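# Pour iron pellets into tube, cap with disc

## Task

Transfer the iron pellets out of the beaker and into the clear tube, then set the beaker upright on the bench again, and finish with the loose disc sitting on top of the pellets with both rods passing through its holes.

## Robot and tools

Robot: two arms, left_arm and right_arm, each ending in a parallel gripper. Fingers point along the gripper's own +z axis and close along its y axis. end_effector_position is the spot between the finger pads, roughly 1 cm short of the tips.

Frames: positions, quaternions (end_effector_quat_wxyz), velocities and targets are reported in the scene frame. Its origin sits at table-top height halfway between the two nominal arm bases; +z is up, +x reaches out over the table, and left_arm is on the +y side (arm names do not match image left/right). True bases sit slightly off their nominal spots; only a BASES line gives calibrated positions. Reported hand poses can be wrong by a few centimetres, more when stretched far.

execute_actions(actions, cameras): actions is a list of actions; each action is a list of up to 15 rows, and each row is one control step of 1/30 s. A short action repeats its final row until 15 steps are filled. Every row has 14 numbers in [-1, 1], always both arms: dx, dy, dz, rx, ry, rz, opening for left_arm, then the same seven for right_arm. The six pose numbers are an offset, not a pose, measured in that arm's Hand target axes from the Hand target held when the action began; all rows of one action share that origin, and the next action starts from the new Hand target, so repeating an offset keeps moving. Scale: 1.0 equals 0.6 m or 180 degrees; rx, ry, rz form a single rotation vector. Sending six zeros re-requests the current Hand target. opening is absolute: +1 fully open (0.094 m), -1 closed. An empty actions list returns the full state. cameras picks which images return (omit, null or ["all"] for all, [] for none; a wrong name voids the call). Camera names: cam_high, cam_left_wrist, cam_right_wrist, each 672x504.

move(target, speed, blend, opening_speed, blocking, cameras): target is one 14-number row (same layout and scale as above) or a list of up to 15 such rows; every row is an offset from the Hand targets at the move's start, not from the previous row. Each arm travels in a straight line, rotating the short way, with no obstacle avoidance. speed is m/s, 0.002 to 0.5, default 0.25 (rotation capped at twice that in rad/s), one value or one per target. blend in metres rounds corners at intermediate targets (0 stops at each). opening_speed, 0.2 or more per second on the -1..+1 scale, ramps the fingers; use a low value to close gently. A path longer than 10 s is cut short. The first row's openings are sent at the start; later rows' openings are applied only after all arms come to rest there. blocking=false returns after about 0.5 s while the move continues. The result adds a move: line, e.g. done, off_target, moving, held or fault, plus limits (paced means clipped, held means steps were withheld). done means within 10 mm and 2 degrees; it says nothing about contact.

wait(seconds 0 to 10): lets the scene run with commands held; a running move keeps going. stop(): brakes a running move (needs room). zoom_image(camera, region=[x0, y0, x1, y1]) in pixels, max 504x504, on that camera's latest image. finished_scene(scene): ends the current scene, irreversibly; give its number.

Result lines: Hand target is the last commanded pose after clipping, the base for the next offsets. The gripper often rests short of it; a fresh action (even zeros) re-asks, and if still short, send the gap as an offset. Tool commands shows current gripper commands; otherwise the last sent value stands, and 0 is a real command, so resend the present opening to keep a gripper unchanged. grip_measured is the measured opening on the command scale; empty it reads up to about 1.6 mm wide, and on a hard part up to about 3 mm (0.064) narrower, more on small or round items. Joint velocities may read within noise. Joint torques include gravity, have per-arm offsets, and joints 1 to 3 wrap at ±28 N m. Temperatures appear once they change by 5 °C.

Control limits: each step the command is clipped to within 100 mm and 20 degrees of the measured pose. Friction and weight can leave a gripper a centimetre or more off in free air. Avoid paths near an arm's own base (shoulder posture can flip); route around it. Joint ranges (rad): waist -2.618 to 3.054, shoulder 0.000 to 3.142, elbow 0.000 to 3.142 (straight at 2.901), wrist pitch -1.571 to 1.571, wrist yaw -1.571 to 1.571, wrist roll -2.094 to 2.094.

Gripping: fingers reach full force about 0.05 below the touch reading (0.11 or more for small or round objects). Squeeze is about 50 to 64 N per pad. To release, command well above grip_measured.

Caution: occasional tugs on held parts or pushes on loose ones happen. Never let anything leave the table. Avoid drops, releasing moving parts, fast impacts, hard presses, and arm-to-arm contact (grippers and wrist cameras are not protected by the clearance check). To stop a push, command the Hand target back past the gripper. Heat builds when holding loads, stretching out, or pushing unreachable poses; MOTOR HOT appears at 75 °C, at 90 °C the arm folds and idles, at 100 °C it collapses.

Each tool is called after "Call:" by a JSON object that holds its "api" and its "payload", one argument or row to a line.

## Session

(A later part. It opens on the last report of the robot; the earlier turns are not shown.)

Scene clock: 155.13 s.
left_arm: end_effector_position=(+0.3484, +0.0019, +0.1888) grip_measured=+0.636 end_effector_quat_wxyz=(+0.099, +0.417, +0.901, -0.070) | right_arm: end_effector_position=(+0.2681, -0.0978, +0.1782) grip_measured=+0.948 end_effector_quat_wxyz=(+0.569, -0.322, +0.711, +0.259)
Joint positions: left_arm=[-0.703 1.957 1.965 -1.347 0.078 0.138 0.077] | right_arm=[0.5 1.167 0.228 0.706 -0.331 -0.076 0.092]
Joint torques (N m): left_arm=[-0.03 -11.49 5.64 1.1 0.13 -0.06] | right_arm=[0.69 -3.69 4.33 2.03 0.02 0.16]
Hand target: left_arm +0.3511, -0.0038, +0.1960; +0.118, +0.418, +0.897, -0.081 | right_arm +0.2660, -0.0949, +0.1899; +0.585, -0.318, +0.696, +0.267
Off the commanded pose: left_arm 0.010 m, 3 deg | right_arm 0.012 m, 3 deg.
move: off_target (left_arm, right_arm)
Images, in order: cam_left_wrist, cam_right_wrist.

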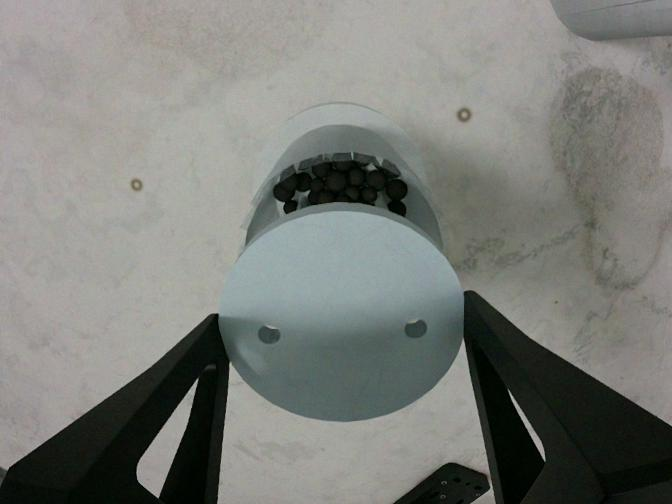

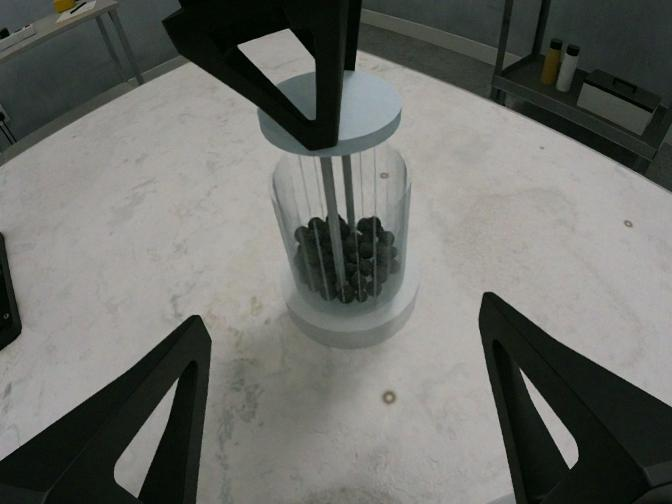

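Call:
{"api": "move", "payload": {
  "target": [
    [-0.00947, -0.00478, -0.00049, 0, 0, 0, 0.42, 0.0023, -0.1120, -0.0123, -0.1585, 0, -0.0275, 0.95],
    [0.00167, -0.00618, -0.00367, 0, 0, 0, 0.42, 0.0023, -0.1120, -0.0123, -0.1585, 0, -0.0275, 0.95],
    [-0.00249, -0.00538, 0.00098, 0, 0, 0, 0.42, 0.0023, -0.1120, -0.0123, -0.1585, 0, -0.0275, 0.95]
  ],
  "speed": [0.2, 0.08, 0.08],
  "cameras": ["cam_left_wrist", "cam_right_wrist"]
}}

Call:
{"api": "zoom_image", "payload": {
  "camera": "cam_right_wrist",
  "region": [280, 40, 430, 190]
}}

Call:
{"api": "zoom_image", "payload": {
  "camera": "cam_right_wrist",
  "region": [280, 150, 430, 300]
}}

Scene clock: 161.17 s.
left_arm: end_effector_position=(+0.3489, +0.0015, +0.1893) grip_measured=+0.636 end_effector_quat_wxyz=(+0.101, +0.417, +0.901, -0.071) | right_arm: end_effector_position=(+0.3097, -0.1456, +0.1824) grip_measured=+0.948 end_effector_quat_wxyz=(+0.499, -0.474, +0.606, +0.399)
Joint positions: left_arm=[-0.703 1.957 1.967 -1.346 0.078 0.138 0.077] | right_arm=[-0.014 1.566 0.652 0.227 -1.276 -0.654 0.092]
Joint torques (N m): left_arm=[-0.87 -11.51 5.82 1.06 0.12 -0.11] | right_arm=[-0.31 -5.3 6.71 0.89 -0.58 -0.08]
Hand target: left_arm +0.3497, -0.0071, +0.1960; +0.118, +0.418, +0.897, -0.081 | right_arm +0.3119, -0.1446, +0.1899; +0.500, -0.482, +0.595, +0.405
Off the commanded pose: left_arm 0.011 m, 2 deg | right_arm 0.008 m, 2 deg.
move: off_target (left_arm)
Images, in order: cam_left_wrist, cam_right_wrist.

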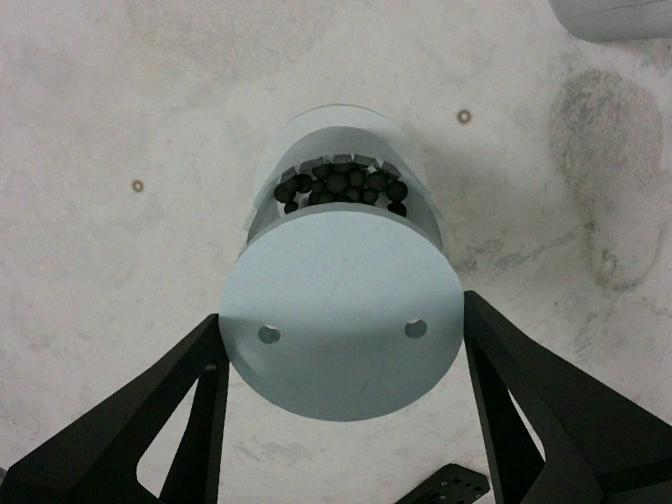

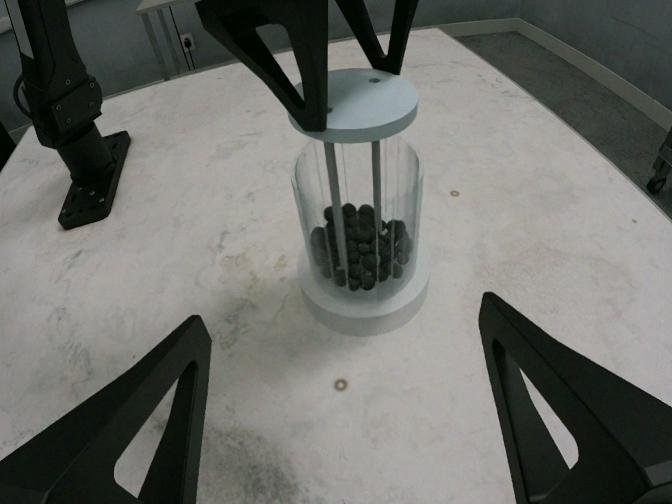

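Scaled by 3.360 from the camera's 672x504 image, which has a finer 960x720 frame.

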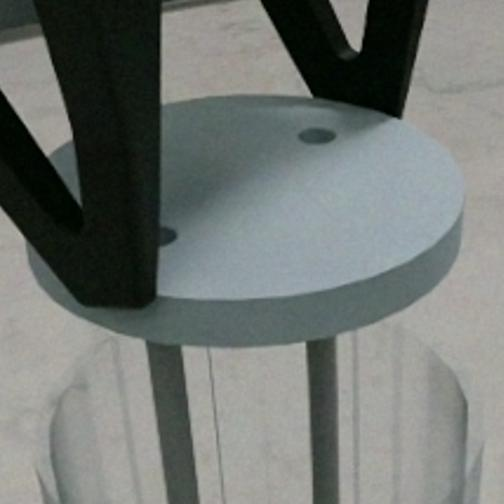

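Scaled by 3.360 from the camera's 672x504 image, which has a finer 960x720 frame.

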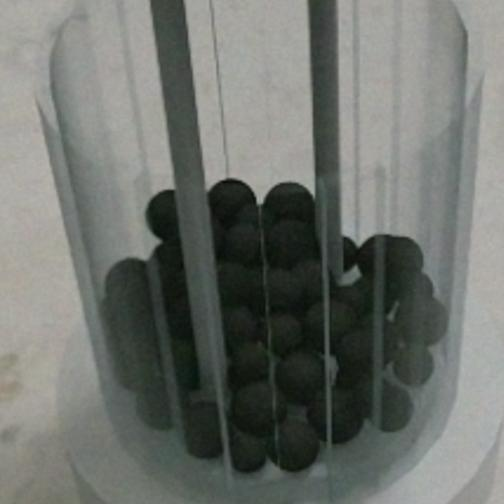

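Call:
{"api": "move", "payload": {
  "target": [
    [-0.0051, 0.02177, -0.00304, 0, 0, 0, 0.42, 0, 0, 0, 0, 0, 0, 0.95],
    [0.00215, -0.00155, -0.00403, 0, 0, 0, 0.42, 0, 0, 0, 0, 0, 0, 0.95],
    [-0.00169, -0.00079, 0.00053, 0, 0, 0, 0.42, 0, 0, 0, 0, 0, 0, 0.95]
  ],
  "speed": 0.08,
  "cameras": ["cam_left_wrist", "cam_right_wrist"]
}}

Call:
{"api": "zoom_image", "payload": {
  "camera": "cam_right_wrist",
  "region": [280, 40, 430, 190]
}}

Scene clock: 166.10 s.
left_arm: end_effector_position=(+0.3466, -0.0025, +0.1912) grip_measured=+0.636 end_effector_quat_wxyz=(+0.103, +0.423, +0.897, -0.072) | right_arm: end_effector_position=(+0.3090, -0.1456, +0.1815) grip_measured=+0.948 end_effector_quat_wxyz=(+0.497, -0.474, +0.607, +0.400)
Joint positions: left_arm=[-0.713 1.957 1.973 -1.346 0.078 0.141 0.077] | right_arm=[-0.014 1.566 0.652 0.218 -1.276 -0.66 0.092]
Joint torques (N m): left_arm=[-0.54 -11 6.16 1.09 0.12 -0.1] | right_arm=[-0.27 -5.29 7.06 0.85 -0.55 -0.12]
Hand target: left_arm +0.3500, -0.0082, +0.1960; +0.118, +0.418, +0.897, -0.081 | right_arm +0.3119, -0.1446, +0.1899; +0.500, -0.482, +0.595, +0.405
Off the commanded pose: left_arm 0.008 m, 2 deg | right_arm 0.009 m, 2 deg.
move: done
Images, in order: cam_left_wrist, cam_right_wrist.

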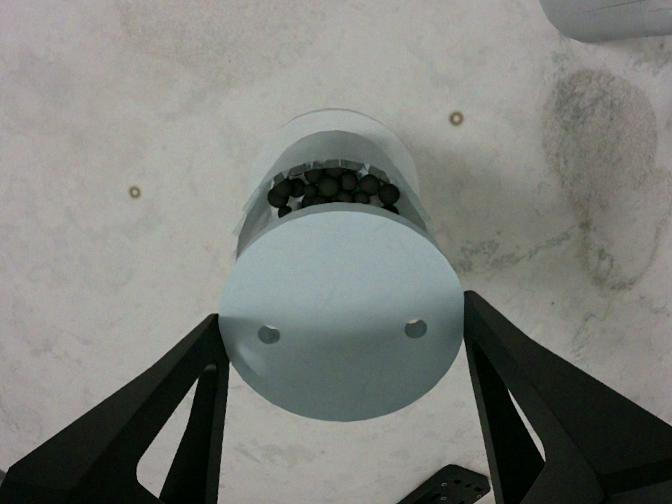

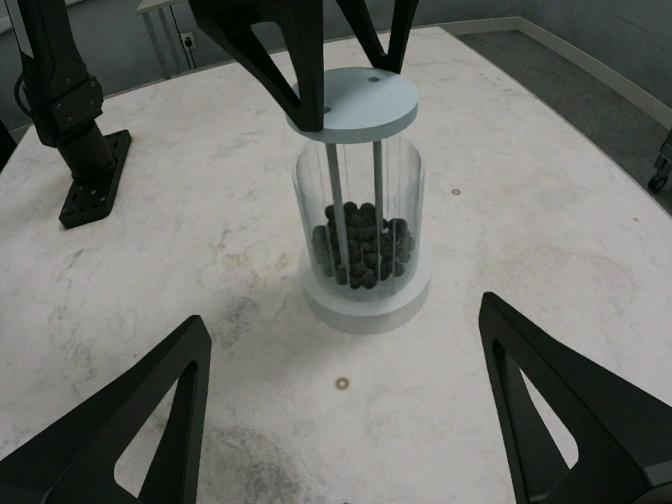

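Scaled by 3.360 from the camera's 672x504 image, which has a finer 960x720 frame.

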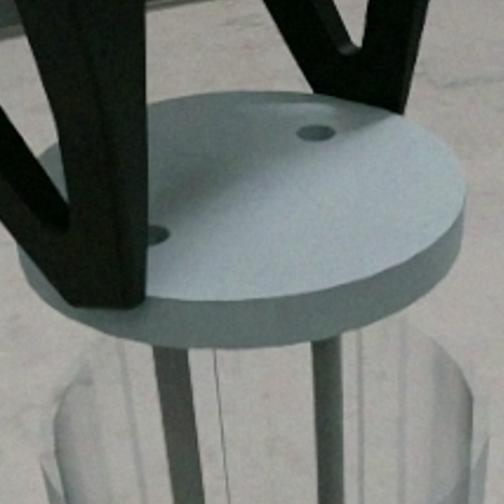

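Call:
{"api": "move", "payload": {
  "target": [
    [0.00678, 0.01436, -0.00093, -0.0031, -0.00052, -0.01065, 0.42, 0, 0, 0, 0, 0, 0, 0.95],
    [-0.00133, -0.00278, 0.00573, 0.00078, 0.00013, 0.00266, 0.42, 0, 0, 0, 0, 0, 0, 0.95],
    [0.00679, 0.01239, 0.0061, -0.00233, -0.00039, -0.00799, 0.42, 0, 0, 0, 0, 0, 0, 0.95],
    [0.00223, 0.00061, 0.01062, -0.00078, -0.00013, -0.00266, 0.42, 0, 0, 0, 0, 0, 0, 0.95],
    [0.00595, 0.01122, 0.01161, -0.00124, -0.00021, -0.00426, 0.42, 0, 0, 0, 0, 0, 0, 0.95]
  ],
  "speed": 0.06,
  "cameras": ["cam_left_wrist", "cam_right_wrist"]
}}

Call:
{"api": "zoom_image", "payload": {
  "camera": "cam_right_wrist",
  "region": [280, 40, 430, 190]
}}

Call:
{"api": "zoom_image", "payload": {
  "camera": "cam_left_wrist",
  "region": [210, 260, 470, 400]
}}

Scene clock: 171.10 s.
left_arm: end_effector_position=(+0.3486, -0.0005, +0.1796) grip_measured=+0.636 end_effector_quat_wxyz=(+0.098, +0.417, +0.901, -0.070) | right_arm: end_effector_position=(+0.3089, -0.1456, +0.1814) grip_measured=+0.948 end_effector_quat_wxyz=(+0.497, -0.474, +0.607, +0.400)
Joint positions: left_arm=[-0.707 1.957 1.928 -1.312 0.077 0.135 0.077] | right_arm=[-0.014 1.566 0.652 0.217 -1.276 -0.662 0.092]
Joint torques (N m): left_arm=[0.85 -11.92 5.53 1.04 0.07 0.01] | right_arm=[-0.36 -5.29 6.98 0.87 -0.57 -0.1]
Hand target: left_arm +0.3540, -0.0030, +0.1880; +0.119, +0.412, +0.900, -0.080 | right_arm +0.3119, -0.1446, +0.1899; +0.500, -0.482, +0.595, +0.405
Off the commanded pose: left_arm 0.010 m, 3 deg | right_arm 0.009 m, 2 deg.
move: off_target (left_arm)
Images, in order: cam_left_wrist, cam_right_wrist.

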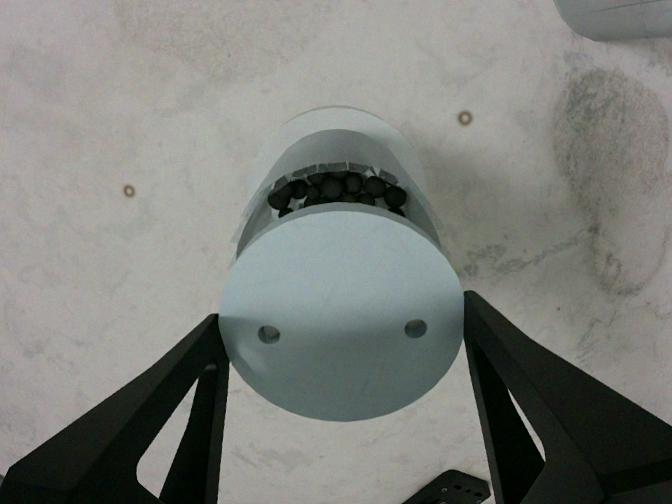

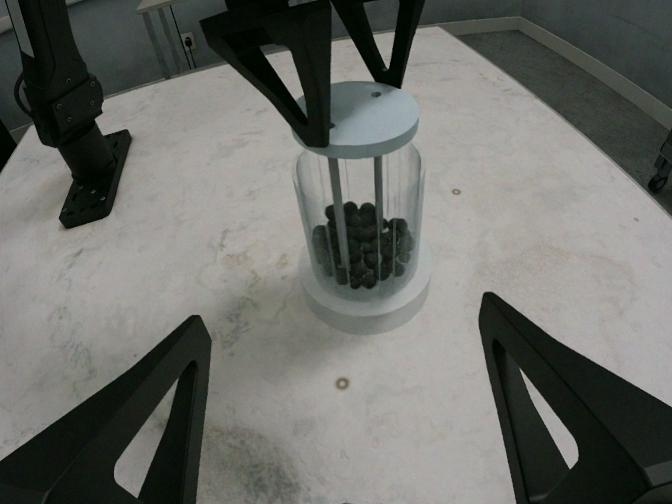

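Scaled by 3.360 from the camera's 672x504 image, which has a finer 960x720 frame.

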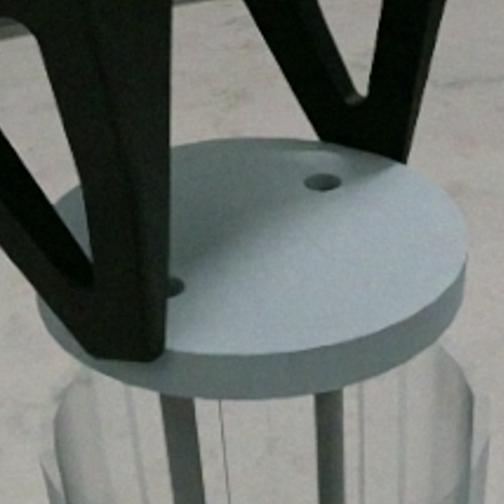

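Scaled by 1.938 from the camera's 672x504 image, which has a finer 960x720 frame.

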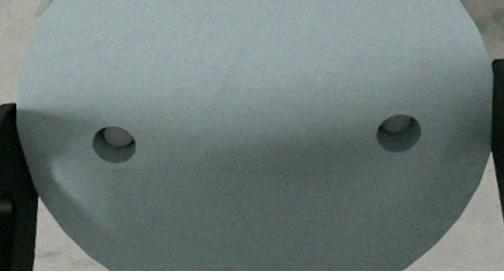

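Call:
{"api": "move", "payload": {
  "target": [0.00981, 0.00161, 0.03358, 0, 0, 0, 0.42, 0, 0, 0, 0, 0, 0, 0.95],
  "speed": 0.04,
  "cameras": ["cam_left_wrist", "cam_right_wrist"]
}}

Call:
{"api": "zoom_image", "payload": {
  "camera": "cam_right_wrist",
  "region": [260, 40, 450, 230]
}}

Scene clock: 176.20 s.
left_arm: end_effector_position=(+0.3486, -0.0013, +0.1521) grip_measured=+0.636 end_effector_quat_wxyz=(+0.091, +0.418, +0.901, -0.068) | right_arm: end_effector_position=(+0.3089, -0.1456, +0.1814) grip_measured=+0.948 end_effector_quat_wxyz=(+0.497, -0.474, +0.607, +0.400)
Joint positions: left_arm=[-0.709 1.957 1.821 -1.22 0.077 0.135 0.077] | right_arm=[-0.014 1.566 0.652 0.217 -1.276 -0.662 0.092]
Joint torques (N m): left_arm=[1.02 -13.72 5.53 1.02 0.11 0.03] | right_arm=[-0.29 -5.35 7.01 0.86 -0.54 -0.14]
Hand target: left_arm +0.3540, -0.0030, +0.1670; +0.119, +0.412, +0.900, -0.080 | right_arm +0.3119, -0.1446, +0.1899; +0.500, -0.482, +0.595, +0.405
Off the commanded pose: left_arm 0.016 m, 4 deg | right_arm 0.009 m, 2 deg.
move: off_target (left_arm)
Images, in order: cam_left_wrist, cam_right_wrist.

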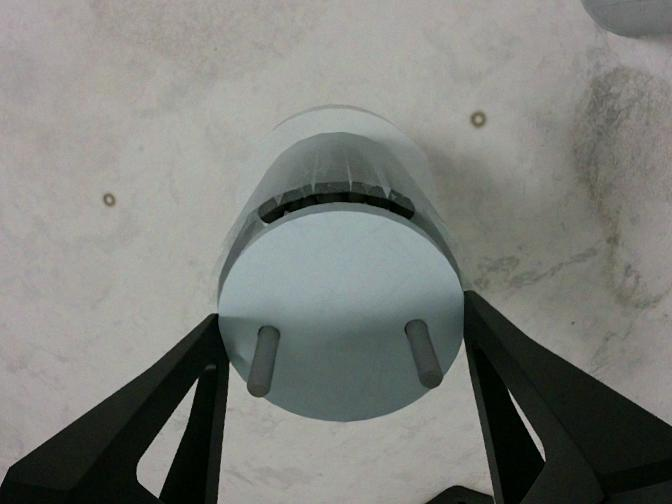

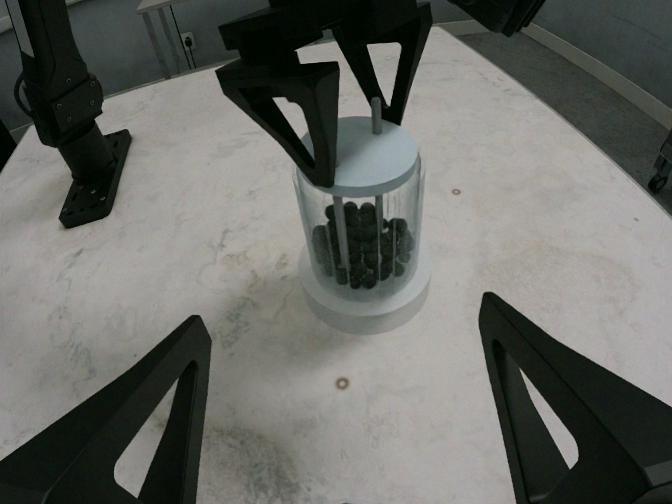

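Scaled by 2.653 from the camera's 672x504 image, which has a finer 960x720 frame.

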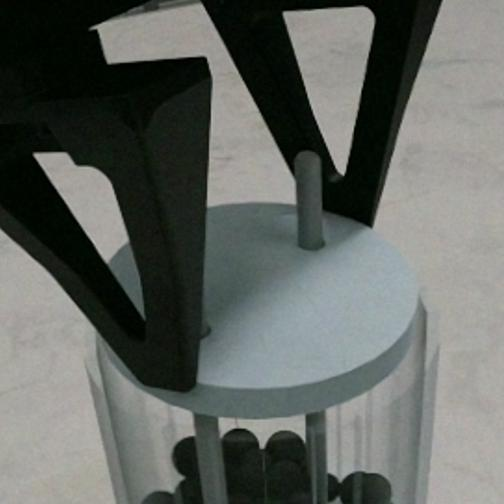

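Call:
{"api": "zoom_image", "payload": {
  "camera": "cam_right_wrist",
  "region": [280, 130, 440, 230]
}}

Call:
{"api": "zoom_image", "payload": {
  "camera": "cam_left_wrist",
  "region": [180, 120, 500, 420]
}}

Scaled by 3.150 from the camera's 672x504 image, which has a finer 960x720 frame.

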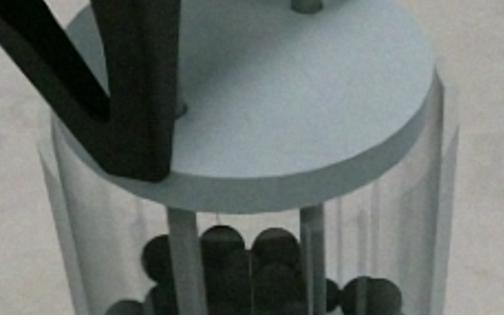

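Scaled by 1.575 from the camera's 672x504 image, which has a finer 960x720 frame.

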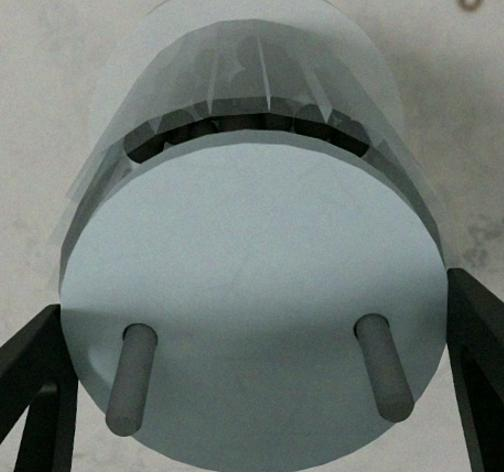

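Call:
{"api": "move", "payload": {
  "target": [
    [0, 0, 0, 0, 0, 0, 0.8, 0, 0, 0, 0, 0, 0, 0.95],
    [-0.0467, -0.0077, -0.1599, 0, 0, 0, 0.8, 0, 0, 0, 0, 0, 0, 0.95]
  ],
  "opening_speed": 0.25,
  "speed": 0.12
}}

Call:
{"api": "zoom_image", "payload": {
  "camera": "cam_right_wrist",
  "region": [240, 60, 480, 360]
}}

Call:
{"api": "zoom_image", "payload": {
  "camera": "cam_left_wrist",
  "region": [240, 100, 460, 310]
}}

Call:
{"api": "zoom_image", "payload": {
  "camera": "cam_high",
  "region": [250, 200, 450, 400]
}}

Scene clock: 182.73 s.
left_arm: end_effector_position=(+0.3524, -0.0047, +0.2684) grip_measured=+0.798 end_effector_quat_wxyz=(+0.155, +0.416, +0.892, -0.087) | right_arm: end_effector_position=(+0.3089, -0.1456, +0.1814) grip_measured=+0.948 end_effector_quat_wxyz=(+0.497, -0.475, +0.607, +0.399)
Joint positions: left_arm=[-0.709 2.013 2.356 -1.565 0.077 0.135 0.084] | right_arm=[-0.014 1.566 0.652 0.217 -1.276 -0.663 0.092]
Joint torques (N m): left_arm=[0.83 -8.79 7.15 0.82 0.09 -0.04] | right_arm=[-0.24 -5.24 7.12 0.87 -0.59 -0.12]
Hand target: left_arm +0.3539, -0.0031, +0.2671; +0.119, +0.412, +0.900, -0.080 | right_arm +0.3119, -0.1446, +0.1899; +0.500, -0.482, +0.595, +0.405
Off the commanded pose: left_arm 0.003 m, 4 deg | right_arm 0.009 m, 2 deg.
joint sent to its limit (left arm) — joint 4 (wrist pitch), lower limit. The joint targets are off in position and orientation.
move: off_target (left_arm)

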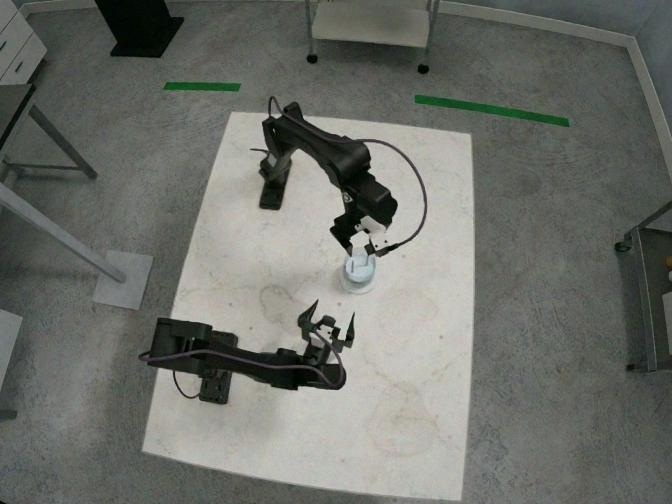

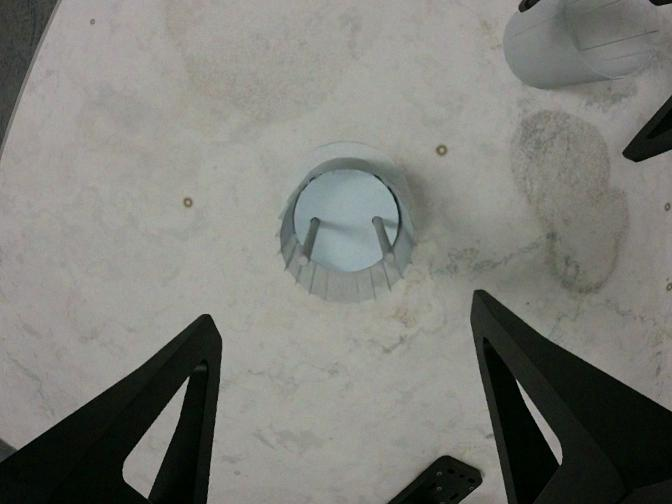

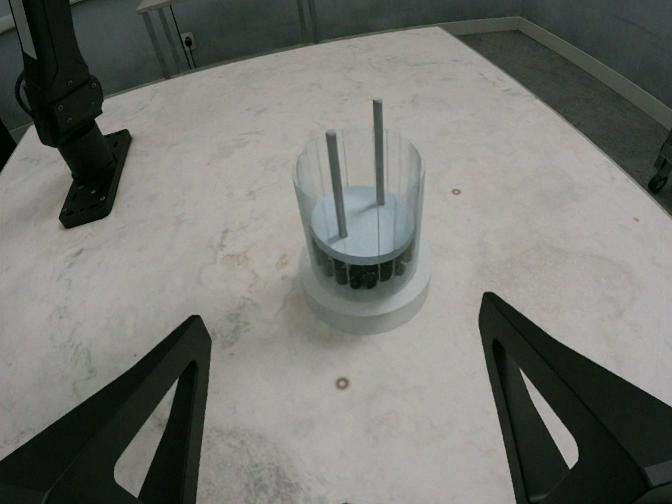

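Scaled by 1.680 from the camera's 672x504 image, which has a finer 960x720 frame.

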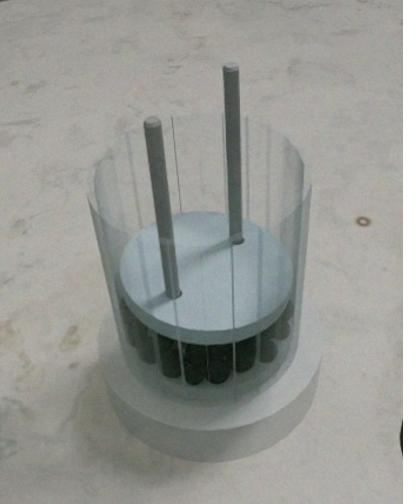

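Scaled by 2.291 from the camera's 672x504 image, which has a finer 960x720 frame.

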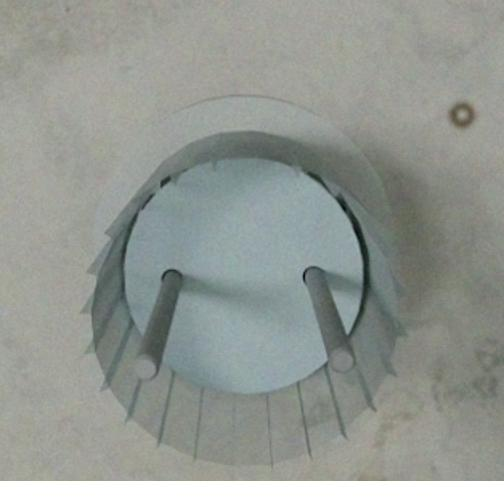

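Scaled by 2.520.

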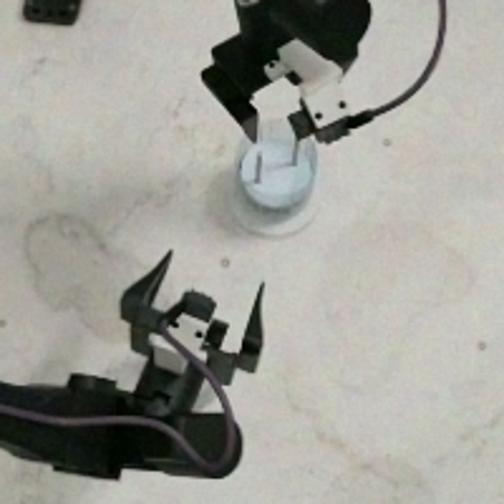

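Call:
{"api": "zoom_image", "payload": {
  "camera": "cam_left_wrist",
  "region": [472, 0, 672, 180]
}}

Scaled by 2.520 from the camera's 672x504 image, which has a finer 960x720 frame.

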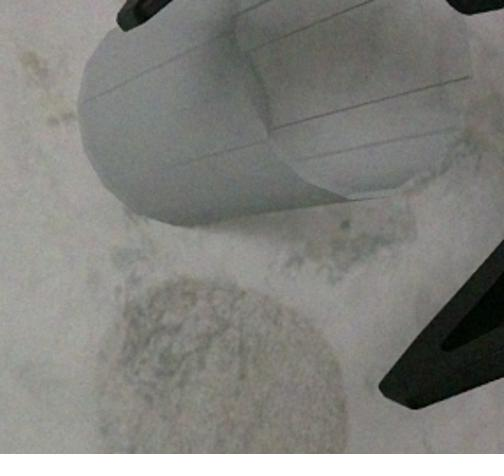

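Call:
{"api": "finished_scene", "payload": {
  "scene": 2
}}

The scene is finished: the task was done.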